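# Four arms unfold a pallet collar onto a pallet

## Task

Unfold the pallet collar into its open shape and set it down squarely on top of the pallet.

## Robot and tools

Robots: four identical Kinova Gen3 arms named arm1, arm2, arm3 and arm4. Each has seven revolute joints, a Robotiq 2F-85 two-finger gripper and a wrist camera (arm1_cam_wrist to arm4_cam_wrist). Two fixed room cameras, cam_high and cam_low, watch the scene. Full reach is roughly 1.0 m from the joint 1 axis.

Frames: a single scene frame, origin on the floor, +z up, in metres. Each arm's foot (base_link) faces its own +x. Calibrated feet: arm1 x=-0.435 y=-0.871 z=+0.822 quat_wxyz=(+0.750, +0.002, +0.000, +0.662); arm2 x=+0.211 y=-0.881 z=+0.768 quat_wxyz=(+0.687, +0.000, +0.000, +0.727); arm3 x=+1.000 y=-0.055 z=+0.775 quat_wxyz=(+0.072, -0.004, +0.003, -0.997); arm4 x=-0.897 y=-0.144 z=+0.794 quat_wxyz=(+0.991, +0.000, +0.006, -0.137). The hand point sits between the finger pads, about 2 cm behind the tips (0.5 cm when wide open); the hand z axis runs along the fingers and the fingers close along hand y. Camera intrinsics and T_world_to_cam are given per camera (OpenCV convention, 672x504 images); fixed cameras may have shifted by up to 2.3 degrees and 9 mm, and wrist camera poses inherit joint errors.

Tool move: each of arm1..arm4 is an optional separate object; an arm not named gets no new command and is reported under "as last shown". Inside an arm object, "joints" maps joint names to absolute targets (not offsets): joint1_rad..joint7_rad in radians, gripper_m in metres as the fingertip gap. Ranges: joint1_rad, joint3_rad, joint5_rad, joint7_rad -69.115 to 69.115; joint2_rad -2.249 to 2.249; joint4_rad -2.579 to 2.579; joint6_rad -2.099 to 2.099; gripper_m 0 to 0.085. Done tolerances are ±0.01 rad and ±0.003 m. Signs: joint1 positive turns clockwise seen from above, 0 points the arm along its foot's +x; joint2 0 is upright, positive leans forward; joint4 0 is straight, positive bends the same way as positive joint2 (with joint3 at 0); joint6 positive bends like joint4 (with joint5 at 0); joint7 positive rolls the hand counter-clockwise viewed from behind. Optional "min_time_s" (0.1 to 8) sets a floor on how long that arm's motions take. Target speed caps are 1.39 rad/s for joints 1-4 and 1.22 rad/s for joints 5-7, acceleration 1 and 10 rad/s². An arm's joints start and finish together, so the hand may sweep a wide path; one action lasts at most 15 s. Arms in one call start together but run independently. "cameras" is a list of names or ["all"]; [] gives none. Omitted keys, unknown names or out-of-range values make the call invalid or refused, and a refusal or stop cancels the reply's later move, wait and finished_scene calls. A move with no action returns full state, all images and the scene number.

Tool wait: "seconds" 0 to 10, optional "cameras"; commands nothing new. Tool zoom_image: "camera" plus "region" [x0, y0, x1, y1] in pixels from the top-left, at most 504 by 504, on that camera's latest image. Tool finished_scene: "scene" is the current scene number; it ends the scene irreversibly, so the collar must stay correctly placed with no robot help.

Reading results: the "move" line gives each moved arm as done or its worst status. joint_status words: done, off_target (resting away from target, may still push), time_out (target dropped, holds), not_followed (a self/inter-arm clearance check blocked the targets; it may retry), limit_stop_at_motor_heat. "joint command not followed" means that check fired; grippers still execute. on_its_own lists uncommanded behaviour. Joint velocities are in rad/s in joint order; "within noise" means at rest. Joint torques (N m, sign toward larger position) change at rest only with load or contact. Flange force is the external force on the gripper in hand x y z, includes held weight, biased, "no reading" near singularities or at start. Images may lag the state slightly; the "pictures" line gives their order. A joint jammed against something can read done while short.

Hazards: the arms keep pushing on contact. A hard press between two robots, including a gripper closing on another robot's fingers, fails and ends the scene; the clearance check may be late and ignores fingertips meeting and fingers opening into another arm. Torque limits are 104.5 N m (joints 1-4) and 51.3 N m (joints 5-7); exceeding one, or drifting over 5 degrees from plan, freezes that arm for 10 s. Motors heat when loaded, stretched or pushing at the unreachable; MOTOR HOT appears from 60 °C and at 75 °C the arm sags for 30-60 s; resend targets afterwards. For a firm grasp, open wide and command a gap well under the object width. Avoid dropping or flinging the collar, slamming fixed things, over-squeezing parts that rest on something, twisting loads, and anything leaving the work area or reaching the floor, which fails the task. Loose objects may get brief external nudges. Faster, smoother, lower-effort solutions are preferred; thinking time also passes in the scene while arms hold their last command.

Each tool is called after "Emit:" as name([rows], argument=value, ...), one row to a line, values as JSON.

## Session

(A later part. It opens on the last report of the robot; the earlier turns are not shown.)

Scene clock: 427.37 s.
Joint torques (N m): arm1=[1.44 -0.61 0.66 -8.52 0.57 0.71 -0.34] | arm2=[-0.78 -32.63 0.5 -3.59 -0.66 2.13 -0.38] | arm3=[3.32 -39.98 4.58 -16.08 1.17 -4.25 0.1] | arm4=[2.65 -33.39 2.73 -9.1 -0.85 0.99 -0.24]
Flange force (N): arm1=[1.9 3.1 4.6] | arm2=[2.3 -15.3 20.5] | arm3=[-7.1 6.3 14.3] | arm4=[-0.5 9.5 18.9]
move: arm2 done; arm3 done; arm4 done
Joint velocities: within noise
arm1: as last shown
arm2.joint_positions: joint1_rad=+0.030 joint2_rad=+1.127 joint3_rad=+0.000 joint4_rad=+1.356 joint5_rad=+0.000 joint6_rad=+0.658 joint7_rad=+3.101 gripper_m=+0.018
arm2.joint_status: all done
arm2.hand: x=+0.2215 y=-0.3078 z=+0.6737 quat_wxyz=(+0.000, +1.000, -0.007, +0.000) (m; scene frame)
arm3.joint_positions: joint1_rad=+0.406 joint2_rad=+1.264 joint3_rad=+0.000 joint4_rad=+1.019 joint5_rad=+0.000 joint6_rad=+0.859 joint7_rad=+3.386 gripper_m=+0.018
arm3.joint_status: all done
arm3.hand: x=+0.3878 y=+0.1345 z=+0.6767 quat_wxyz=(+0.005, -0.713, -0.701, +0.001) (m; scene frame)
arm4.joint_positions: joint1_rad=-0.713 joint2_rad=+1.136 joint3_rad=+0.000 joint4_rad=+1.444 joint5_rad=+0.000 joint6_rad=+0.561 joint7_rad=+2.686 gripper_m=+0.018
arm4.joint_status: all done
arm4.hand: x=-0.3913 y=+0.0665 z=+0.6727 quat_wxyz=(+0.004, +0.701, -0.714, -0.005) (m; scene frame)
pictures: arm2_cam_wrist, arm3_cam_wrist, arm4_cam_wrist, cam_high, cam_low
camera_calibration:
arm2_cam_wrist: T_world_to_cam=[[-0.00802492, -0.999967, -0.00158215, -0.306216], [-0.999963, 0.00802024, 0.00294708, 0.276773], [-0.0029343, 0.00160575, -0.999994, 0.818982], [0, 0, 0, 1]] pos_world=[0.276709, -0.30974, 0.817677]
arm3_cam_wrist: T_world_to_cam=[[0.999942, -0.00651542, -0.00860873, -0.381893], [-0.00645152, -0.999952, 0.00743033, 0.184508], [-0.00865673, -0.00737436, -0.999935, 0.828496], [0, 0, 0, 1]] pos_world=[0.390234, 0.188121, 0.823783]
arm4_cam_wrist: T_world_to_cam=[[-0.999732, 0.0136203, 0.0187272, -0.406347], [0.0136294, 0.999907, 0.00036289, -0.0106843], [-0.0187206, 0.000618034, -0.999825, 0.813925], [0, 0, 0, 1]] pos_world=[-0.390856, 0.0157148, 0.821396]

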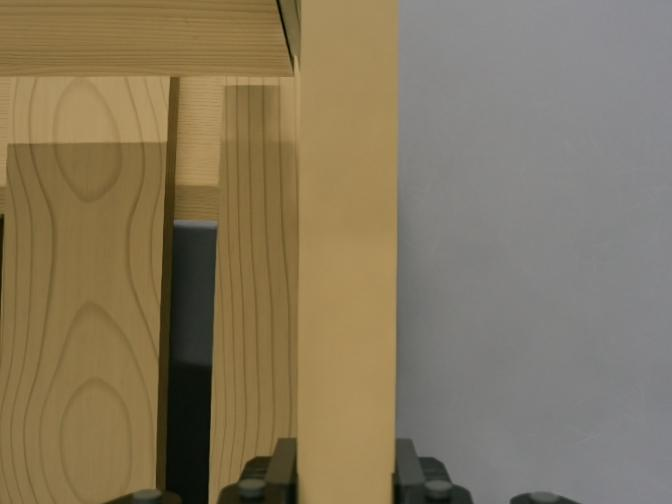

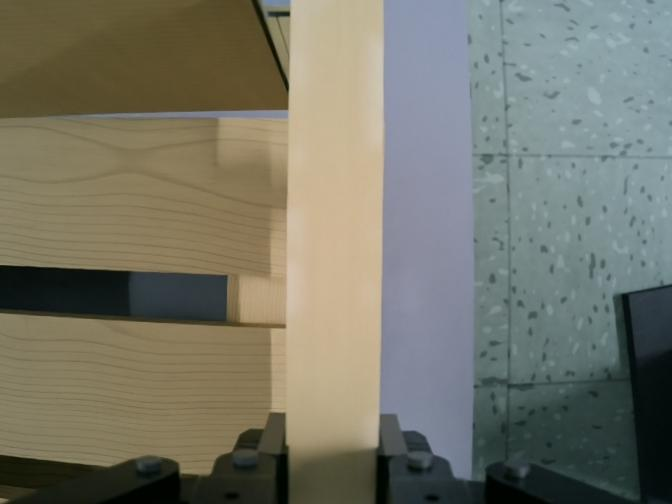

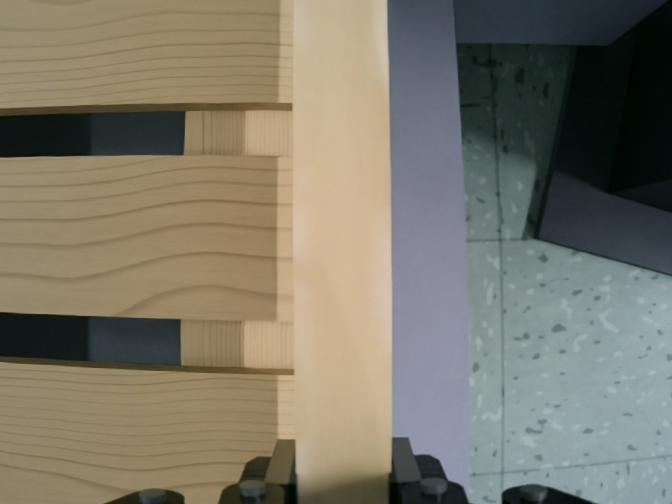

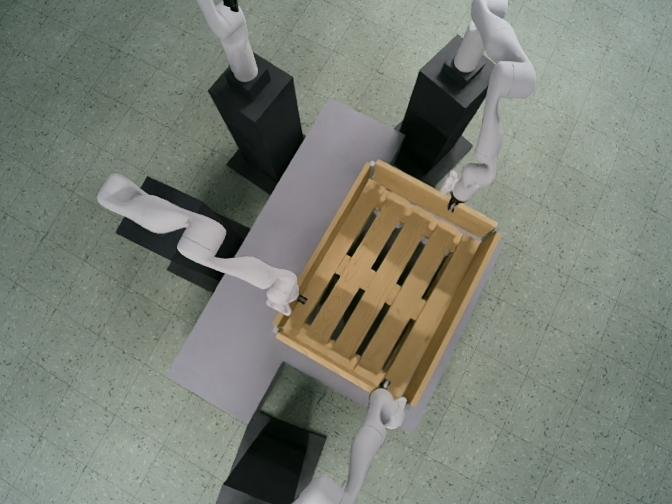

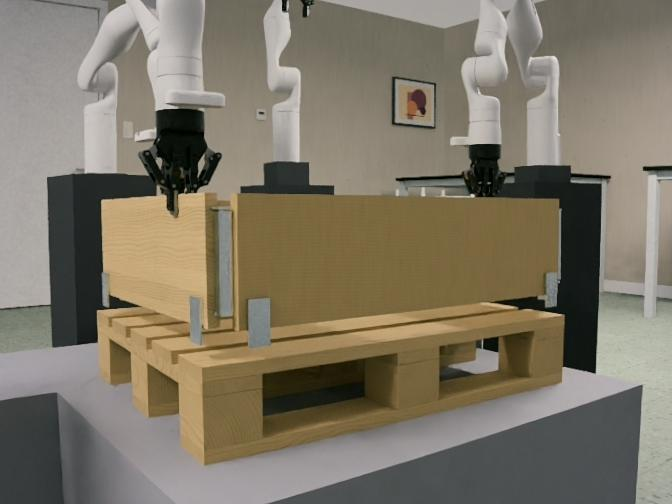

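Emit:
zoom_image(camera="arm4_cam_wrist", region=[0, 60, 400, 360])

Emit:
zoom_image(camera="arm3_cam_wrist", region=[0, 60, 400, 360])

Emit:
zoom_image(camera="arm2_cam_wrist", region=[0, 0, 420, 315])

Emit:
zoom_image(camera="arm2_cam_wrist", region=[100, 204, 500, 504])

Scaled by 1.260.

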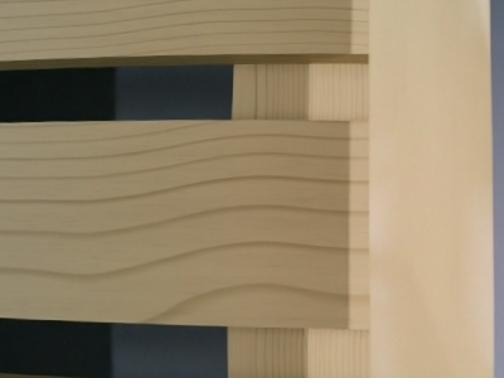

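Scaled by 1.260.

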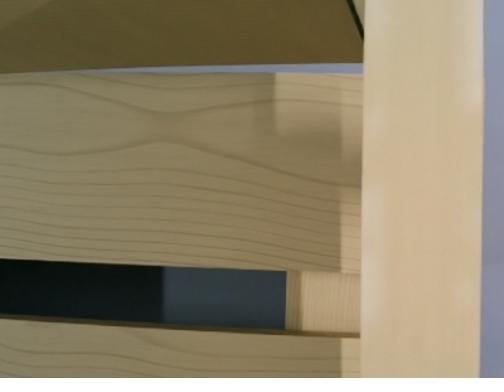

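Scaled by 1.200.

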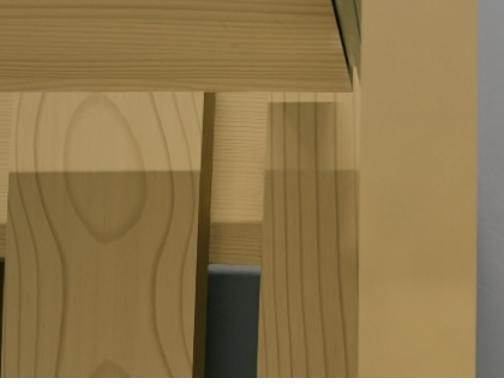

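Scaled by 1.260.

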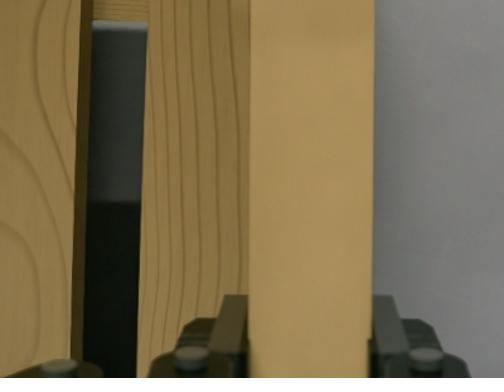

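Emit:
move(arm1={"joints": {"joint1_rad": -0.2622, "joint2_rad": 1.0588, "joint3_rad": 0.0, "joint4_rad": 1.8651, "joint5_rad": 0.0, "joint6_rad": 0.2177, "joint7_rad": 4.5748}, "min_time_s": 2.5}, cameras=["arm1_cam_wrist", "cam_high"])

Scene clock: 523.87 s.
Joint torques (N m): arm1=[1.45 -19.06 1.06 -2.74 0.56 0.3 -0.34] | arm2=[-0.62 -32.66 0.51 -3.58 -0.69 2.07 -0.31] | arm3=[3.33 -39.99 4.62 -16.12 1.15 -4.25 0.07] | arm4=[2.62 -33.41 2.7 -9.09 -0.87 0.95 -0.21]
Flange force (N): arm1=[-4.1 -3.1 -0.6] | arm2=[1.9 -15.6 20.5] | arm3=[-7.1 6.5 14.3] | arm4=[-0.6 9.3 18.9]
move: arm1 done
MOTOR HOT: the motor of arm4's joint2_rad reports 64 °C; the controller stops that arm at 75 °C. To cool a motor, set the load down, stop pushing, or move to a pose that needs little force.
Joint velocities: within noise
arm1.joint_positions: joint1_rad=-0.262 joint2_rad=+1.059 joint3_rad=+0.000 joint4_rad=+1.865 joint5_rad=+0.000 joint6_rad=+0.218 joint7_rad=+4.575 gripper_m=+0.085
arm1.joint_status: all done
arm1.hand: x=-0.4701 y=-0.4363 z=+0.6963 quat_wxyz=(-0.002, +0.707, +0.707, +0.000) (m; scene frame)
arm2, arm3: as last shown
arm4.joint_positions: joint1_rad=-0.713 joint2_rad=+1.136 joint3_rad=+0.000 joint4_rad=+1.444 joint5_rad=+0.000 joint6_rad=+0.561 joint7_rad=+2.686 gripper_m=+0.018
arm4.joint_status: not commanded
arm4.hand: x=-0.3913 y=+0.0665 z=+0.6727 quat_wxyz=(+0.004, +0.701, -0.714, -0.005) (m; scene frame)
pictures: arm1_cam_wrist, cam_high
camera_calibration:
arm1_cam_wrist: T_world_to_cam=[[0.999456, 0.0126182, 0.0304581, 0.448777], [0.011974, -0.999703, 0.0212402, -0.392468], [0.030717, -0.0208639, -0.99931, 0.850355], [0, 0, 0, 1]] pos_world=[-0.469954, -0.380273, 0.844436]

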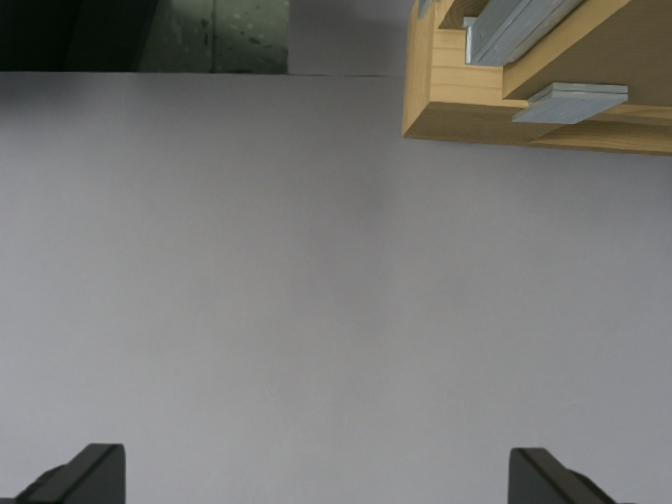

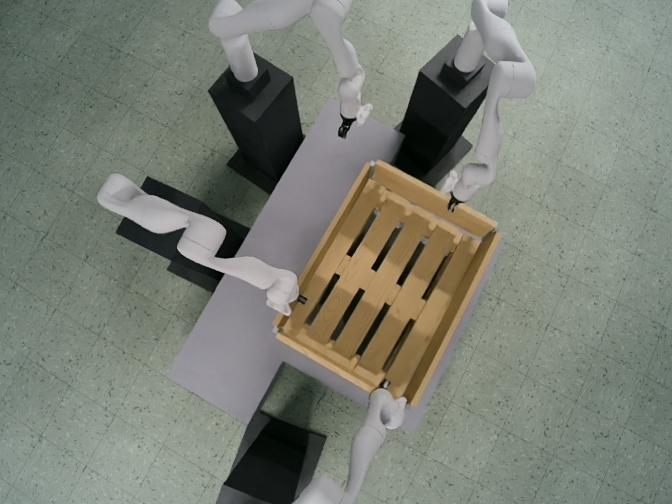

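Emit:
zoom_image(camera="arm1_cam_wrist", region=[390, 0, 672, 210])

Scaled by 1.787.

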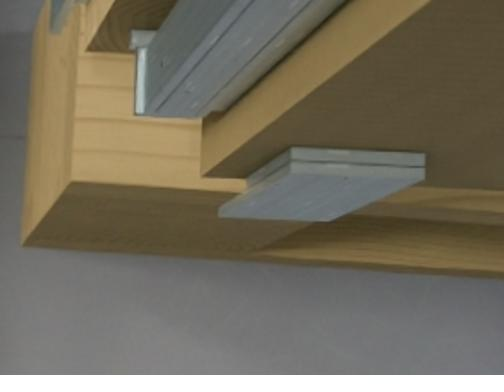

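Emit:
move(arm2={"joints": {"joint1_rad": 0.0379, "joint2_rad": 1.1129, "joint3_rad": 0.0, "joint4_rad": 1.3986, "joint5_rad": 0.0, "joint6_rad": 0.6301, "joint7_rad": 3.0836}, "min_time_s": 0.9}, arm3={"joints": {"joint1_rad": 0.3918, "joint2_rad": 1.2378, "joint3_rad": 0.0, "joint4_rad": 1.1078, "joint5_rad": 0.0, "joint6_rad": 0.7960, "joint7_rad": 3.3494}, "min_time_s": 0.9}, arm4={"joints": {"joint1_rad": -0.7075, "joint2_rad": 1.1516, "joint3_rad": 0.0, "joint4_rad": 1.3934, "joint5_rad": 0.0, "joint6_rad": 0.5966, "joint7_rad": 2.6690}, "min_time_s": 0.9}, cameras=["arm1_cam_wrist", "arm2_cam_wrist", "arm3_cam_wrist", "arm4_cam_wrist", "cam_low"])

Emit:
zoom_image(camera="arm1_cam_wrist", region=[390, 0, 672, 210])

Emit:
zoom_image(camera="arm3_cam_wrist", region=[0, 60, 400, 360])

Emit:
zoom_image(camera="cam_low", region=[170, 270, 300, 390])

Emit:
zoom_image(camera="cam_low", region=[480, 240, 600, 350])

Scene clock: 544.53 s.
Joint torques (N m): arm1=[1.4 -19.04 1.02 -2.7 0.55 0.31 -0.36] | arm2=[0.82 -35.07 1.92 -3.85 -0.79 1.9 -1.06] | arm3=[5.78 -34.86 7.44 -12.98 2.27 -3.44 -0.21] | arm4=[2.37 -33.79 1.92 -8.34 -1.42 1.22 -0.44]
Flange force (N): arm1=[-4.0 -3.0 -0.6] | arm2=[0.4 -17.2 25.6] | arm3=[-9.6 3.0 9.0] | arm4=[-1.2 5.4 19.5]
move: arm2 done; arm3 done; arm4 done
MOTOR HOT: still on. The motor of arm4's joint2_rad reports 65 °C.
Joint velocities: within noise
arm1: as last shown
arm2.joint_positions: joint1_rad=+0.038 joint2_rad=+1.113 joint3_rad=+0.000 joint4_rad=+1.399 joint5_rad=+0.000 joint6_rad=+0.630 joint7_rad=+3.084 gripper_m=+0.018
arm2.joint_status: all done
arm2.hand: x=+0.2261 y=-0.3176 z=+0.6737 quat_wxyz=(+0.000, +1.000, -0.020, +0.000) (m; scene frame)
arm3.joint_positions: joint1_rad=+0.392 joint2_rad=+1.238 joint3_rad=+0.000 joint4_rad=+1.108 joint5_rad=+0.000 joint6_rad=+0.796 joint7_rad=+3.349 gripper_m=+0.018
arm3.joint_status: all done
arm3.hand: x=+0.4015 y=+0.1215 z=+0.6722 quat_wxyz=(+0.005, -0.721, -0.693, +0.001) (m; scene frame)
arm4.joint_positions: joint1_rad=-0.707 joint2_rad=+1.152 joint3_rad=+0.000 joint4_rad=+1.393 joint5_rad=+0.000 joint6_rad=+0.597 joint7_rad=+2.669 gripper_m=+0.018
arm4.joint_status: all done
arm4.hand: x=-0.3793 y=+0.0689 z=+0.6725 quat_wxyz=(+0.004, +0.693, -0.721, -0.005) (m; scene frame)
pictures: arm1_cam_wrist, arm2_cam_wrist, arm3_cam_wrist, arm4_cam_wrist, cam_low
camera_calibration:
arm1_cam_wrist: T_world_to_cam=[[0.999456, 0.0126182, 0.0304581, 0.448777], [0.011974, -0.999703, 0.0212402, -0.392468], [0.030717, -0.0208639, -0.99931, 0.850355], [0, 0, 0, 1]] pos_world=[-0.469954, -0.380273, 0.844436]
arm2_cam_wrist: T_world_to_cam=[[-0.0335288, -0.999437, -0.00153353, -0.310054], [-0.999434, 0.0335243, 0.00284403, 0.289557], [-0.00279102, 0.00162802, -0.999995, 0.818981], [0, 0, 0, 1]] pos_world=[0.281283, -0.32092, 0.817677]
arm3_cam_wrist: T_world_to_cam=[[0.999561, -0.0283179, -0.00876589, -0.392691], [-0.0282516, -0.999572, 0.00760096, 0.180258], [-0.00897738, -0.00734997, -0.999933, 0.824152], [0, 0, 0, 1]] pos_world=[0.40501, 0.175118, 0.819284]
arm4_cam_wrist: T_world_to_cam=[[-0.999194, 0.035534, 0.0186807, -0.395691], [0.0355425, 0.999368, 0.000121488, -0.00470572], [-0.0186646, 0.000785351, -0.999825, 0.814044], [0, 0, 0, 1]] pos_world=[-0.380011, 0.0181239, 0.821294]

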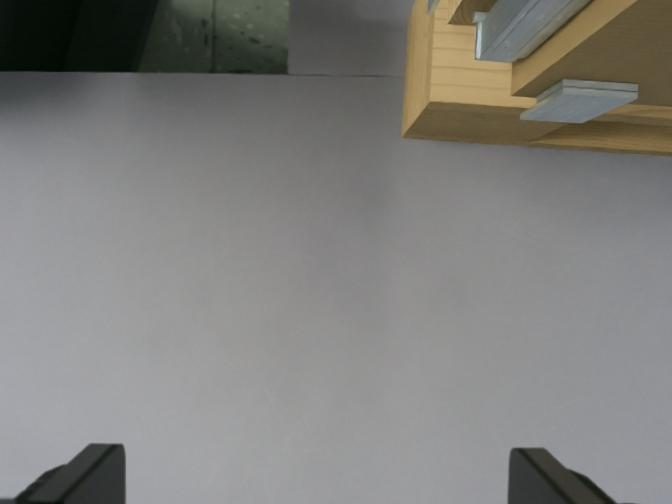

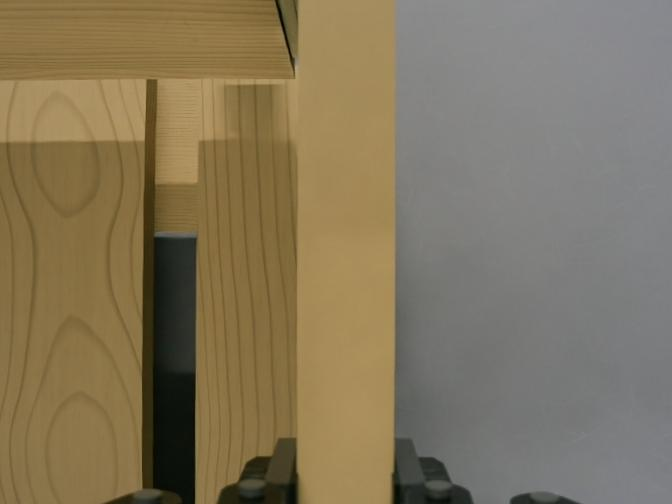

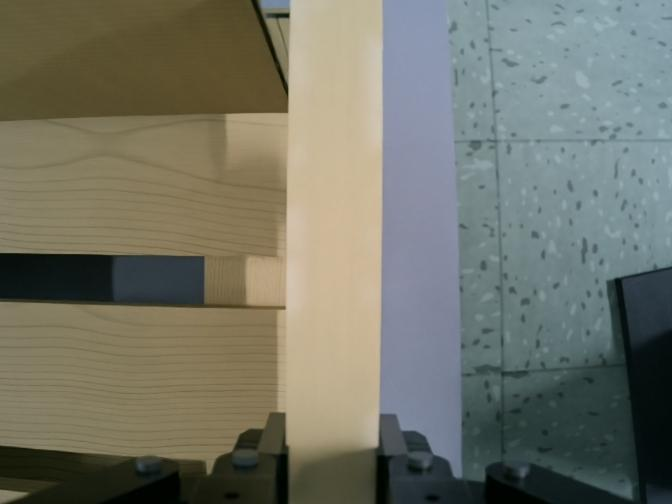

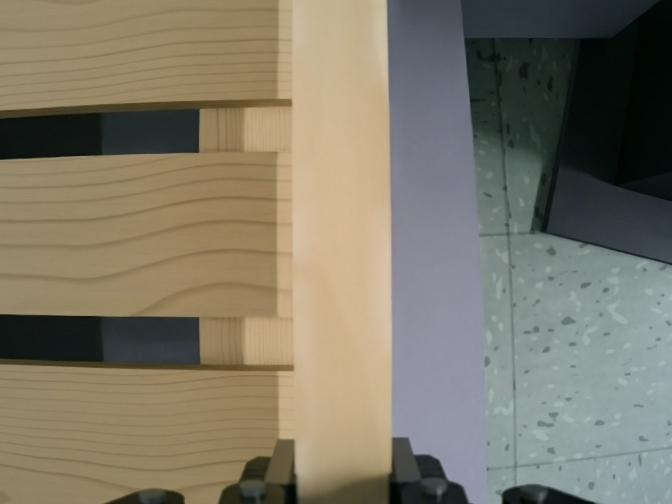

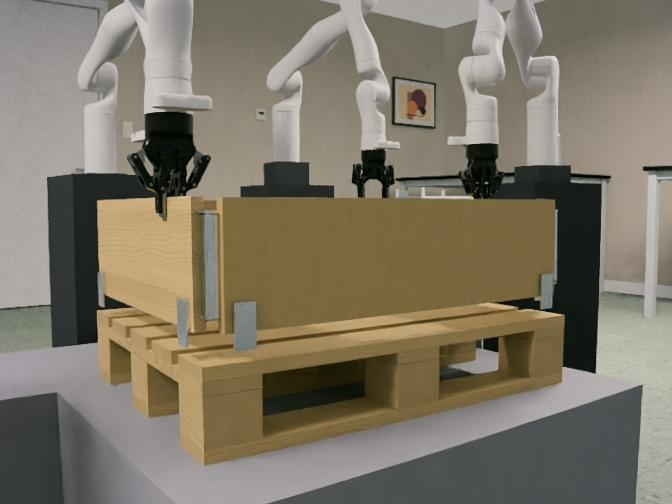

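Scaled by 1.787.

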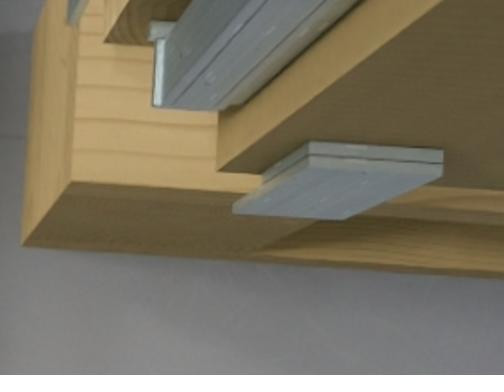

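Scaled by 1.260.

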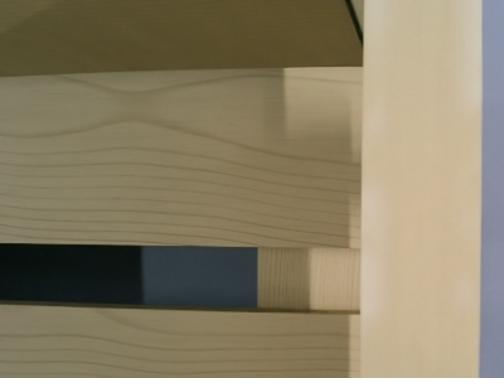

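Scaled by 3.877 from the camera's 672x504 image, which has a finer 960x720 frame.

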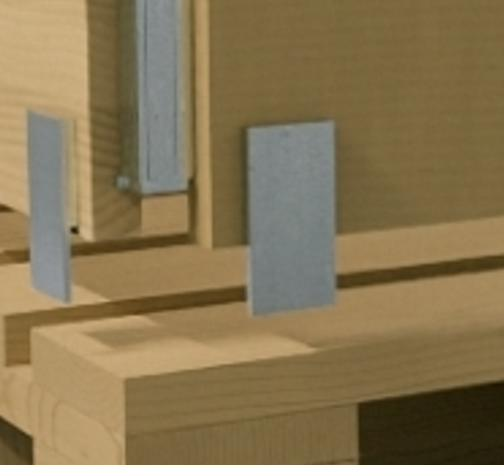

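Scaled by 4.200 from the camera's 672x504 image, which has a finer 960x720 frame.

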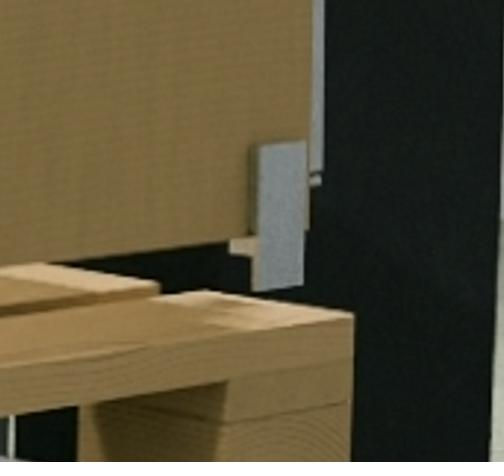

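Emit:
move(arm2={"joints": {"joint1_rad": 0.0351, "joint2_rad": 1.1481, "joint3_rad": 0.0, "joint4_rad": 1.3832, "joint5_rad": 0.0, "joint6_rad": 0.6103, "joint7_rad": 3.0764}, "min_time_s": 0.9}, arm3={"joints": {"joint1_rad": 0.3917, "joint2_rad": 1.2698, "joint3_rad": 0.0, "joint4_rad": 1.0949, "joint5_rad": 0.0, "joint6_rad": 0.7769, "joint7_rad": 3.3454}, "min_time_s": 0.9}, arm4={"joints": {"joint1_rad": -0.7122, "joint2_rad": 1.1870, "joint3_rad": 0.0, "joint4_rad": 1.3769, "joint5_rad": 0.0, "joint6_rad": 0.5777, "joint7_rad": 2.6605}, "min_time_s": 0.9}, cameras=["arm1_cam_wrist", "arm2_cam_wrist", "arm3_cam_wrist", "arm4_cam_wrist", "cam_low"])

Emit:
zoom_image(camera="arm1_cam_wrist", region=[390, 0, 672, 210])

Emit:
zoom_image(camera="cam_low", region=[170, 290, 290, 390])

Emit:
zoom_image(camera="cam_low", region=[500, 250, 590, 340])

Emit:
zoom_image(camera="cam_low", region=[80, 250, 200, 370])

Scene clock: 567.73 s.
Joint torques (N m): arm1=[1.38 -19.06 1.01 -2.74 0.53 0.31 -0.35] | arm2=[1.35 -36.56 2.57 -6.3 -0.75 0.46 -1.21] | arm3=[3.29 -34.79 5.1 -12.01 1.23 -2.92 -0.31] | arm4=[2.75 -33.16 2.2 -6.95 -1.35 1.87 -0.49]
Flange force (N): arm1=[-4.1 -2.9 -0.6] | arm2=[-0.2 -11.5 25.0] | arm3=[-5.0 1.8 9.8] | arm4=[-2.5 3.9 19.5]
move: arm2 done; arm3 done; arm4 done
MOTOR HOT: still on. The motor of arm4's joint2_rad reports 64 °C.
Joint velocities: within noise
arm1: as last shown
arm2.joint_positions: joint1_rad=+0.035 joint2_rad=+1.148 joint3_rad=+0.000 joint4_rad=+1.383 joint5_rad=+0.000 joint6_rad=+0.610 joint7_rad=+3.076 gripper_m=+0.018
arm2.joint_status: all done
arm2.hand: x=+0.2245 y=-0.3163 z=+0.6567 quat_wxyz=(+0.000, +1.000, -0.022, +0.000) (m; scene frame)
arm3.joint_positions: joint1_rad=+0.392 joint2_rad=+1.270 joint3_rad=+0.000 joint4_rad=+1.095 joint5_rad=+0.000 joint6_rad=+0.777 joint7_rad=+3.345 gripper_m=+0.018
arm3.joint_status: all done
arm3.hand: x=+0.4014 y=+0.1216 z=+0.6551 quat_wxyz=(+0.005, -0.722, -0.692, +0.001) (m; scene frame)
arm4.joint_positions: joint1_rad=-0.712 joint2_rad=+1.187 joint3_rad=+0.000 joint4_rad=+1.377 joint5_rad=+0.000 joint6_rad=+0.578 joint7_rad=+2.660 gripper_m=+0.018
arm4.joint_status: all done
arm4.hand: x=-0.3797 y=+0.0717 z=+0.6555 quat_wxyz=(+0.004, +0.691, -0.722, -0.005) (m; scene frame)
pictures: arm1_cam_wrist, arm2_cam_wrist, arm3_cam_wrist, arm4_cam_wrist, cam_low
camera_calibration:
arm1_cam_wrist: T_world_to_cam=[[0.999456, 0.0126182, 0.0304581, 0.448777], [0.011974, -0.999703, 0.0212402, -0.392468], [0.030717, -0.0208639, -0.99931, 0.850355], [0, 0, 0, 1]] pos_world=[-0.469954, -0.380273, 0.844436]
arm2_cam_wrist: T_world_to_cam=[[-0.0379288, -0.999279, -0.00165785, -0.30775], [-0.999276, 0.0379239, 0.002917, 0.289273], [-0.00285202, 0.00176729, -0.999994, 0.802036], [0, 0, 0, 1]] pos_world=[0.279678, -0.319916, 0.800677]
arm3_cam_wrist: T_world_to_cam=[[0.999442, -0.0322179, -0.00882522, -0.392258], [-0.0321518, -0.999455, 0.00753374, 0.182007], [-0.00906313, -0.00724579, -0.999933, 0.807071], [0, 0, 0, 1]] pos_world=[0.405206, 0.175118, 0.802184]
arm4_cam_wrist: T_world_to_cam=[[-0.999055, 0.0392366, 0.0186728, -0.39607], [0.0392453, 0.99923, 0.0000976835, -0.00615125], [-0.0186546, 0.000830411, -0.999826, 0.797037], [0, 0, 0, 1]] pos_world=[-0.380586, 0.0210251, 0.804294]

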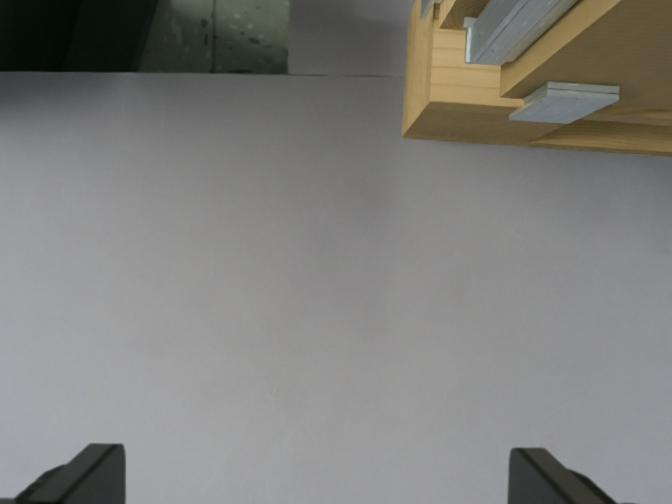

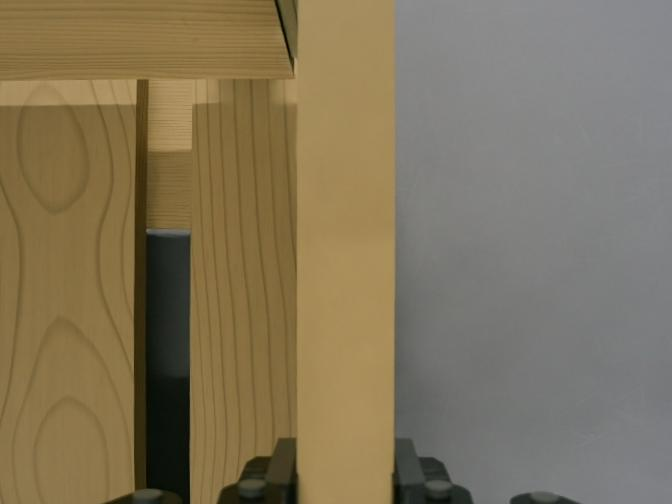

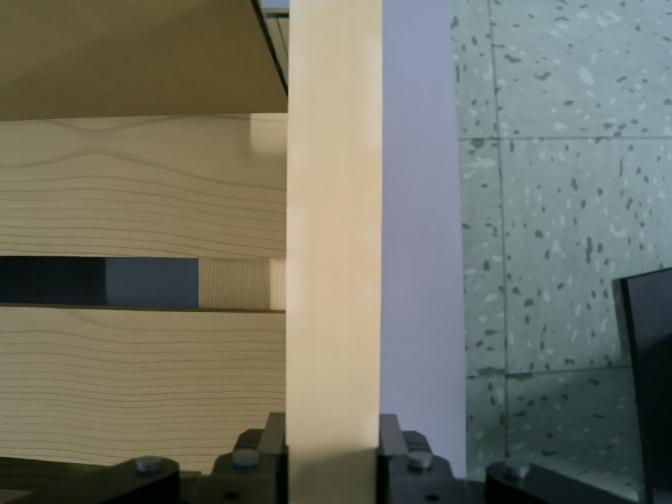

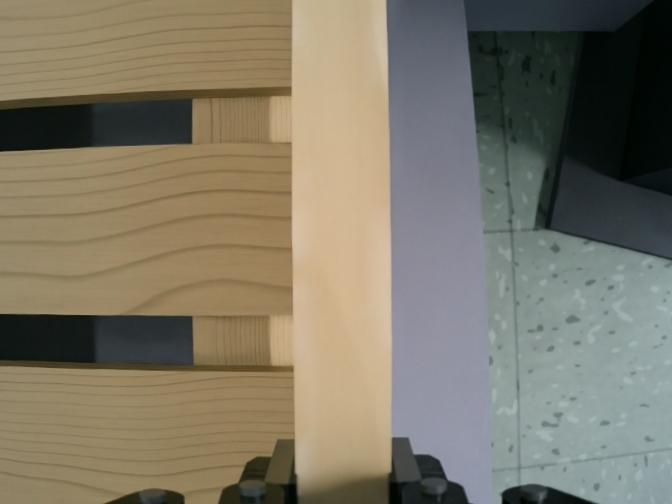

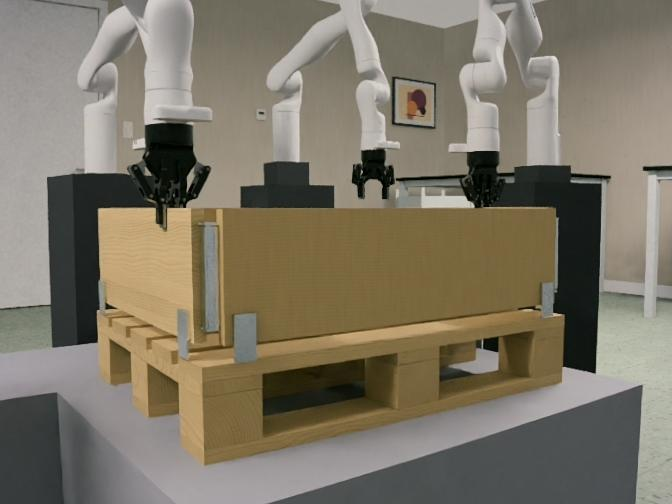

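Scaled by 1.787.

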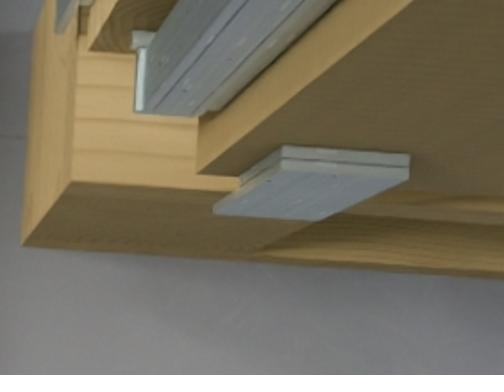

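Scaled by 4.200 from the camera's 672x504 image, which has a finer 960x720 frame.

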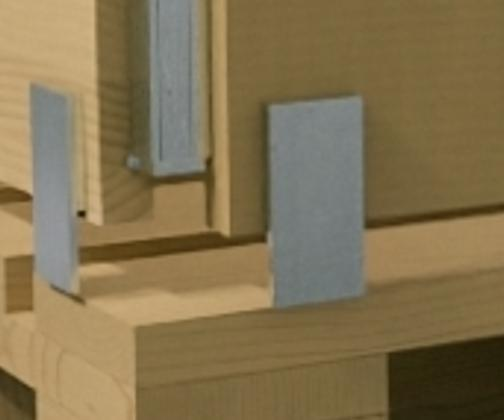

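Scaled by 5.600 from the camera's 672x504 image, which has a finer 960x720 frame.

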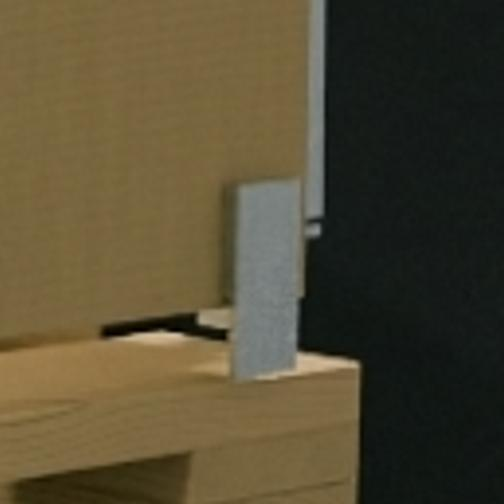

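Scaled by 4.200 from the camera's 672x504 image, which has a finer 960x720 frame.

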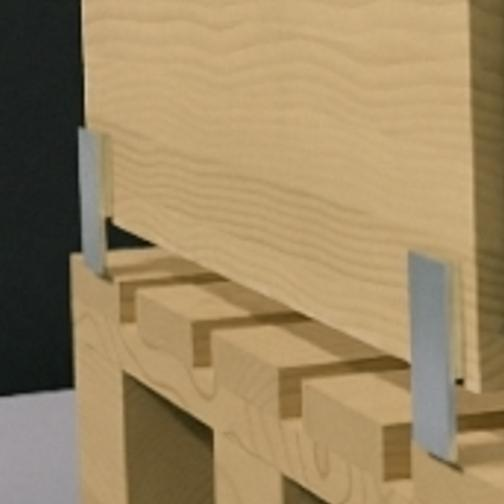

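Emit:
move(arm2={"joints": {"joint1_rad": 0.0354, "joint2_rad": 1.1672, "joint3_rad": 0.0, "joint4_rad": 1.3788, "joint5_rad": 0.0, "joint6_rad": 0.5956, "joint7_rad": 3.0741}, "min_time_s": 0.9}, arm3={"joints": {"joint1_rad": 0.3902, "joint2_rad": 1.2854, "joint3_rad": 0.0, "joint4_rad": 1.0956, "joint5_rad": 0.0, "joint6_rad": 0.7605, "joint7_rad": 3.3414}, "min_time_s": 0.9}, arm4={"joints": {"joint1_rad": -0.7127, "joint2_rad": 1.2096, "joint3_rad": 0.0, "joint4_rad": 1.3610, "joint5_rad": 0.0, "joint6_rad": 0.5710, "joint7_rad": 2.6573}, "min_time_s": 0.9}, cameras=["arm1_cam_wrist", "cam_low"])

Emit:
zoom_image(camera="arm1_cam_wrist", region=[390, 0, 672, 210])

Emit:
zoom_image(camera="cam_low", region=[170, 300, 290, 390])

Emit:
zoom_image(camera="cam_low", region=[500, 260, 590, 350])

Emit:
zoom_image(camera="cam_low", region=[80, 260, 200, 380])

Scene clock: 608.60 s.
Joint torques (N m): arm1=[1.4 -18.99 1.05 -2.78 0.52 0.3 -0.33] | arm2=[0.83 -36.7 1.95 -6.29 -0.87 0.35 -1.14] | arm3=[2.8 -35.26 4.75 -12.12 1.18 -3.04 -0.16] | arm4=[2.79 -33.31 2.41 -7.12 -1.18 1.78 -0.34]
Flange force (N): arm1=[-4.3 -3.0 -0.8] | arm2=[0.5 -11.2 25.1] | arm3=[-4.5 1.9 10.4] | arm4=[-2.4 4.9 19.1]
move: arm2 done; arm3 done; arm4 done
MOTOR HOT: still on. The motor of arm4's joint2_rad reports 63 °C.
Joint velocities: within noise
arm1: as last shown
arm2.joint_positions: joint1_rad=+0.035 joint2_rad=+1.167 joint3_rad=+0.000 joint4_rad=+1.379 joint5_rad=+0.000 joint6_rad=+0.596 joint7_rad=+3.074 gripper_m=+0.018
arm2.joint_status: all done
arm2.hand: x=+0.2247 y=-0.3169 z=+0.6467 quat_wxyz=(+0.000, +1.000, -0.023, +0.000) (m; scene frame)
arm3.joint_positions: joint1_rad=+0.390 joint2_rad=+1.285 joint3_rad=+0.000 joint4_rad=+1.096 joint5_rad=+0.000 joint6_rad=+0.761 joint7_rad=+3.341 gripper_m=+0.018
arm3.joint_status: all done
arm3.hand: x=+0.4027 y=+0.1202 z=+0.6452 quat_wxyz=(+0.005, -0.723, -0.691, +0.001) (m; scene frame)
arm4.joint_positions: joint1_rad=-0.713 joint2_rad=+1.210 joint3_rad=+0.000 joint4_rad=+1.361 joint5_rad=+0.000 joint6_rad=+0.571 joint7_rad=+2.657 gripper_m=+0.018
arm4.joint_status: all done
arm4.hand: x=-0.3784 y=+0.0727 z=+0.6455 quat_wxyz=(+0.004, +0.690, -0.723, -0.005) (m; scene frame)
pictures: arm1_cam_wrist, cam_low
camera_calibration:
arm1_cam_wrist: T_world_to_cam=[[0.999456, 0.0126182, 0.0304581, 0.448777], [0.011974, -0.999703, 0.0212402, -0.392468], [0.030717, -0.0208639, -0.99931, 0.850355], [0, 0, 0, 1]] pos_world=[-0.469954, -0.380273, 0.844436]

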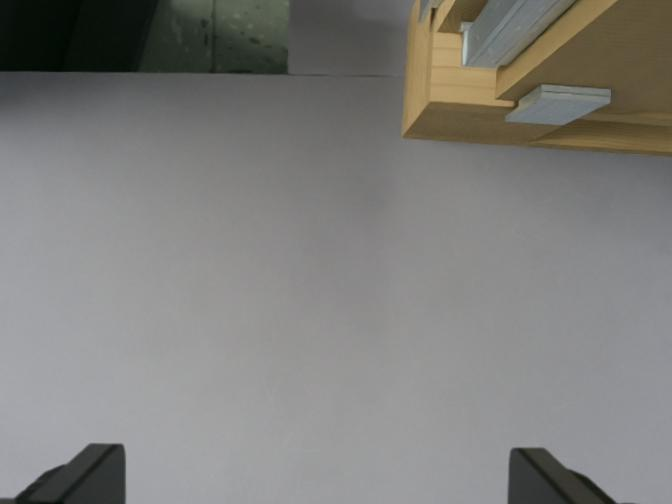

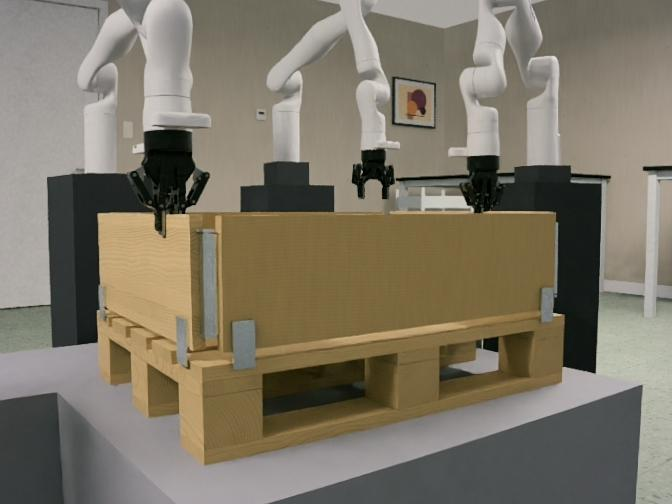

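Scaled by 1.787.

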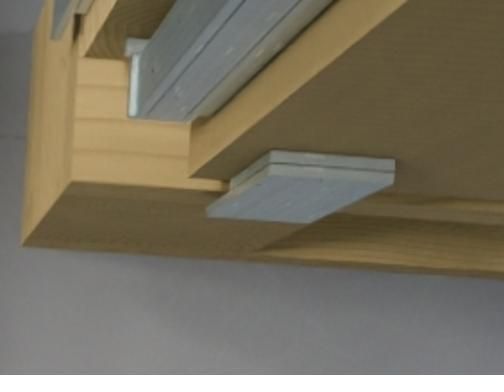

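Scaled by 4.200 from the camera's 672x504 image, which has a finer 960x720 frame.

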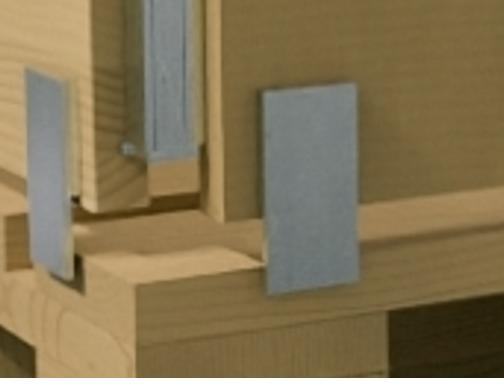

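Scaled by 5.600 from the camera's 672x504 image, which has a finer 960x720 frame.

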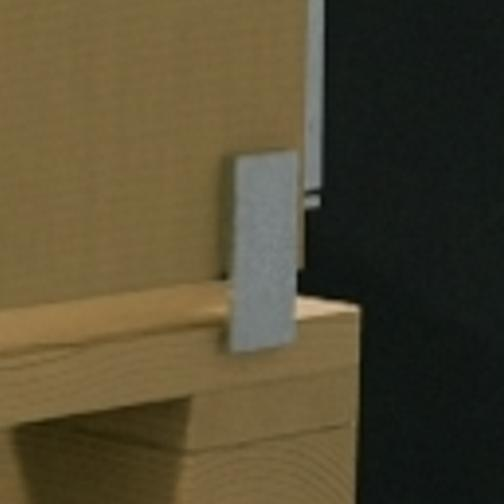

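Scaled by 4.200 from the camera's 672x504 image, which has a finer 960x720 frame.

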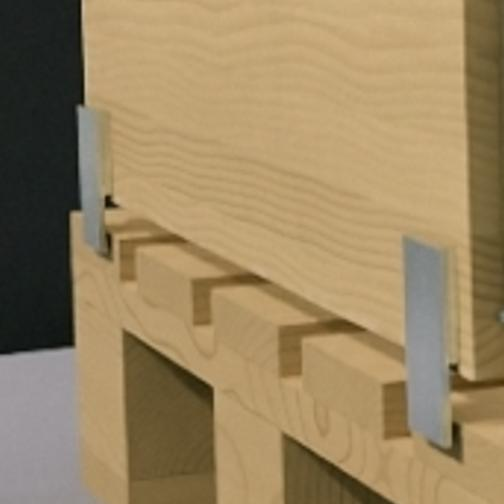

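Emit:
move(arm2={"joints": {"joint1_rad": 0.0354, "joint2_rad": 1.1996, "joint3_rad": 0.0, "joint4_rad": 1.3661, "joint5_rad": 0.0, "joint6_rad": 0.5759, "joint7_rad": 3.0741}, "min_time_s": 1.1}, arm3={"joints": {"joint1_rad": 0.3902, "joint2_rad": 1.3168, "joint3_rad": 0.0, "joint4_rad": 1.0796, "joint5_rad": 0.0, "joint6_rad": 0.7452, "joint7_rad": 3.3414}, "min_time_s": 1.1}, arm4={"joints": {"joint1_rad": -0.7127, "joint2_rad": 1.2426, "joint3_rad": 0.0, "joint4_rad": 1.3457, "joint5_rad": 0.0, "joint6_rad": 0.5533, "joint7_rad": 2.6573}, "min_time_s": 1.1}, cameras=["arm1_cam_wrist", "cam_low"])

Emit:
zoom_image(camera="cam_low", region=[170, 310, 290, 400])

Emit:
zoom_image(camera="arm1_cam_wrist", region=[390, 0, 672, 210])

Scene clock: 613.60 s.
Joint torques (N m): arm1=[1.38 -19.01 1.03 -2.71 0.55 0.29 -0.35] | arm2=[-0.12 -34.72 0.91 -6.02 -1.27 -0.06 -1.27] | arm3=[2.4 -35.82 4.51 -12.04 1.02 -2.68 -0.22] | arm4=[3.49 -32.46 2.68 -7.03 -1.36 1.18 -0.59]
Flange force (N): arm1=[-4.0 -2.9 -0.7] | arm2=[2.5 -9.9 20.7] | arm3=[-3.9 2.7 11.5] | arm4=[-3.1 5.2 16.4]
move: arm2 done; arm3 done; arm4 done
MOTOR HOT: still on. The motor of arm4's joint2_rad reports 62 °C.
Joint velocities: within noise
arm1: as last shown
arm2.joint_positions: joint1_rad=+0.035 joint2_rad=+1.200 joint3_rad=+0.000 joint4_rad=+1.366 joint5_rad=+0.000 joint6_rad=+0.576 joint7_rad=+3.074 gripper_m=+0.018
arm2.joint_status: all done
arm2.hand: x=+0.2247 y=-0.3169 z=+0.6307 quat_wxyz=(+0.000, +1.000, -0.023, +0.000) (m; scene frame)
arm3.joint_positions: joint1_rad=+0.390 joint2_rad=+1.317 joint3_rad=+0.000 joint4_rad=+1.080 joint5_rad=+0.000 joint6_rad=+0.745 joint7_rad=+3.341 gripper_m=+0.018
arm3.joint_status: all done
arm3.hand: x=+0.4026 y=+0.1204 z=+0.6292 quat_wxyz=(+0.005, -0.723, -0.691, +0.001) (m; scene frame)
arm4.joint_positions: joint1_rad=-0.713 joint2_rad=+1.243 joint3_rad=+0.000 joint4_rad=+1.346 joint5_rad=+0.000 joint6_rad=+0.553 joint7_rad=+2.657 gripper_m=+0.018
arm4.joint_status: all done
arm4.hand: x=-0.3786 y=+0.0727 z=+0.6295 quat_wxyz=(+0.004, +0.690, -0.723, -0.005) (m; scene frame)
pictures: arm1_cam_wrist, cam_low
camera_calibration:
arm1_cam_wrist: T_world_to_cam=[[0.999456, 0.0126182, 0.0304581, 0.448777], [0.011974, -0.999703, 0.0212402, -0.392468], [0.030717, -0.0208639, -0.99931, 0.850355], [0, 0, 0, 1]] pos_world=[-0.469954, -0.380273, 0.844436]

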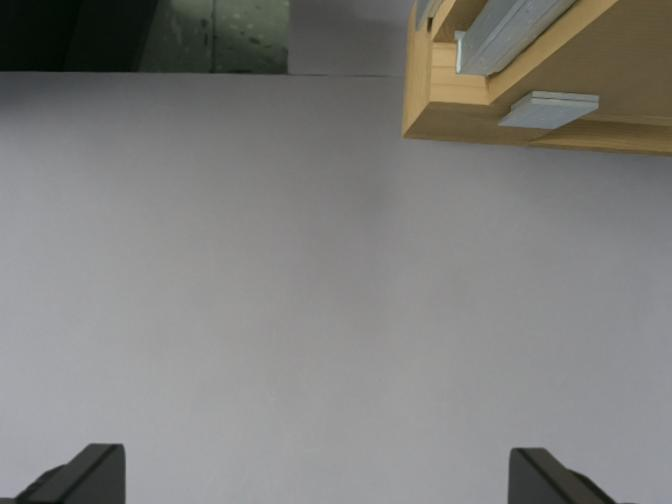

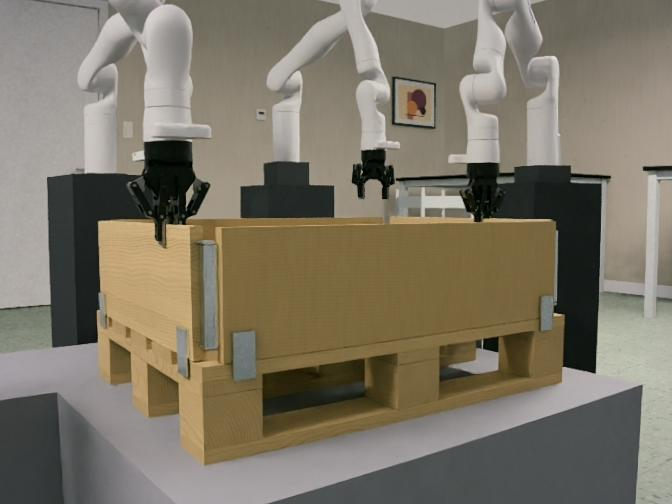

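Scaled by 4.200 from the camera's 672x504 image, which has a finer 960x720 frame.

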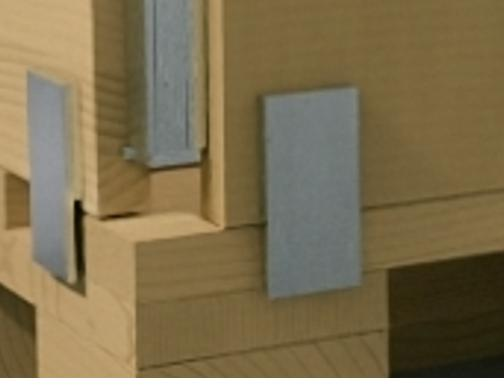

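Scaled by 1.787.

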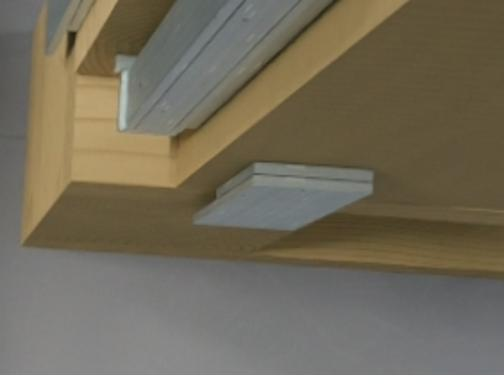

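Emit:
move(arm2={"joints": {"joint1_rad": 0.0354, "joint2_rad": 1.2047, "joint3_rad": 0.0, "joint4_rad": 1.3640, "joint5_rad": 0.0, "joint6_rad": 0.5730, "joint7_rad": 3.0741}, "min_time_s": 0.6}, arm3={"joints": {"joint1_rad": 0.3902, "joint2_rad": 1.3217, "joint3_rad": 0.0, "joint4_rad": 1.0769, "joint5_rad": 0.0, "joint6_rad": 0.7430, "joint7_rad": 3.3414}, "min_time_s": 0.6}, arm4={"joints": {"joint1_rad": -0.7127, "joint2_rad": 1.2478, "joint3_rad": 0.0, "joint4_rad": 1.3431, "joint5_rad": 0.0, "joint6_rad": 0.5507, "joint7_rad": 2.6573}, "min_time_s": 0.6})

Scene clock: 617.20 s.
Joint torques (N m): arm1=[1.43 -19.02 1.06 -2.77 0.52 0.31 -0.32] | arm2=[-1.97 -18.66 -0.94 -5.61 -1.6 -3.26 -1.34] | arm3=[-0.52 -25.51 1.96 -10.89 0.2 -5.06 -0.27] | arm4=[3.16 -24.03 2.41 -8.6 -1.17 -1.87 -0.46]
Flange force (N): arm1=[-4.3 -3.0 -0.7] | arm2=[6.1 -0.3 -15.4] | arm3=[-0.3 8.1 -9.9] | arm4=[0.8 12.6 -6.1]
move: arm2 done; arm3 done; arm4 done
MOTOR HOT: still on. The motor of arm4's joint2_rad reports 62 °C.
Joint velocities: within noise
arm1: as last shown
arm2.joint_positions: joint1_rad=+0.035 joint2_rad=+1.205 joint3_rad=+0.000 joint4_rad=+1.364 joint5_rad=+0.000 joint6_rad=+0.573 joint7_rad=+3.074 gripper_m=+0.018
arm2.joint_status: all done
arm2.hand: x=+0.2247 y=-0.3169 z=+0.6282 quat_wxyz=(+0.000, +1.000, -0.023, +0.000) (m; scene frame)
arm3.joint_positions: joint1_rad=+0.390 joint2_rad=+1.322 joint3_rad=+0.000 joint4_rad=+1.077 joint5_rad=+0.000 joint6_rad=+0.743 joint7_rad=+3.341 gripper_m=+0.018
arm3.joint_status: all done
arm3.hand: x=+0.4026 y=+0.1204 z=+0.6267 quat_wxyz=(+0.005, -0.723, -0.691, +0.001) (m; scene frame)
arm4.joint_positions: joint1_rad=-0.713 joint2_rad=+1.248 joint3_rad=+0.000 joint4_rad=+1.343 joint5_rad=+0.000 joint6_rad=+0.551 joint7_rad=+2.657 gripper_m=+0.018
arm4.joint_status: all done
arm4.hand: x=-0.3786 y=+0.0727 z=+0.6270 quat_wxyz=(+0.004, +0.690, -0.723, -0.005) (m; scene frame)
pictures: none


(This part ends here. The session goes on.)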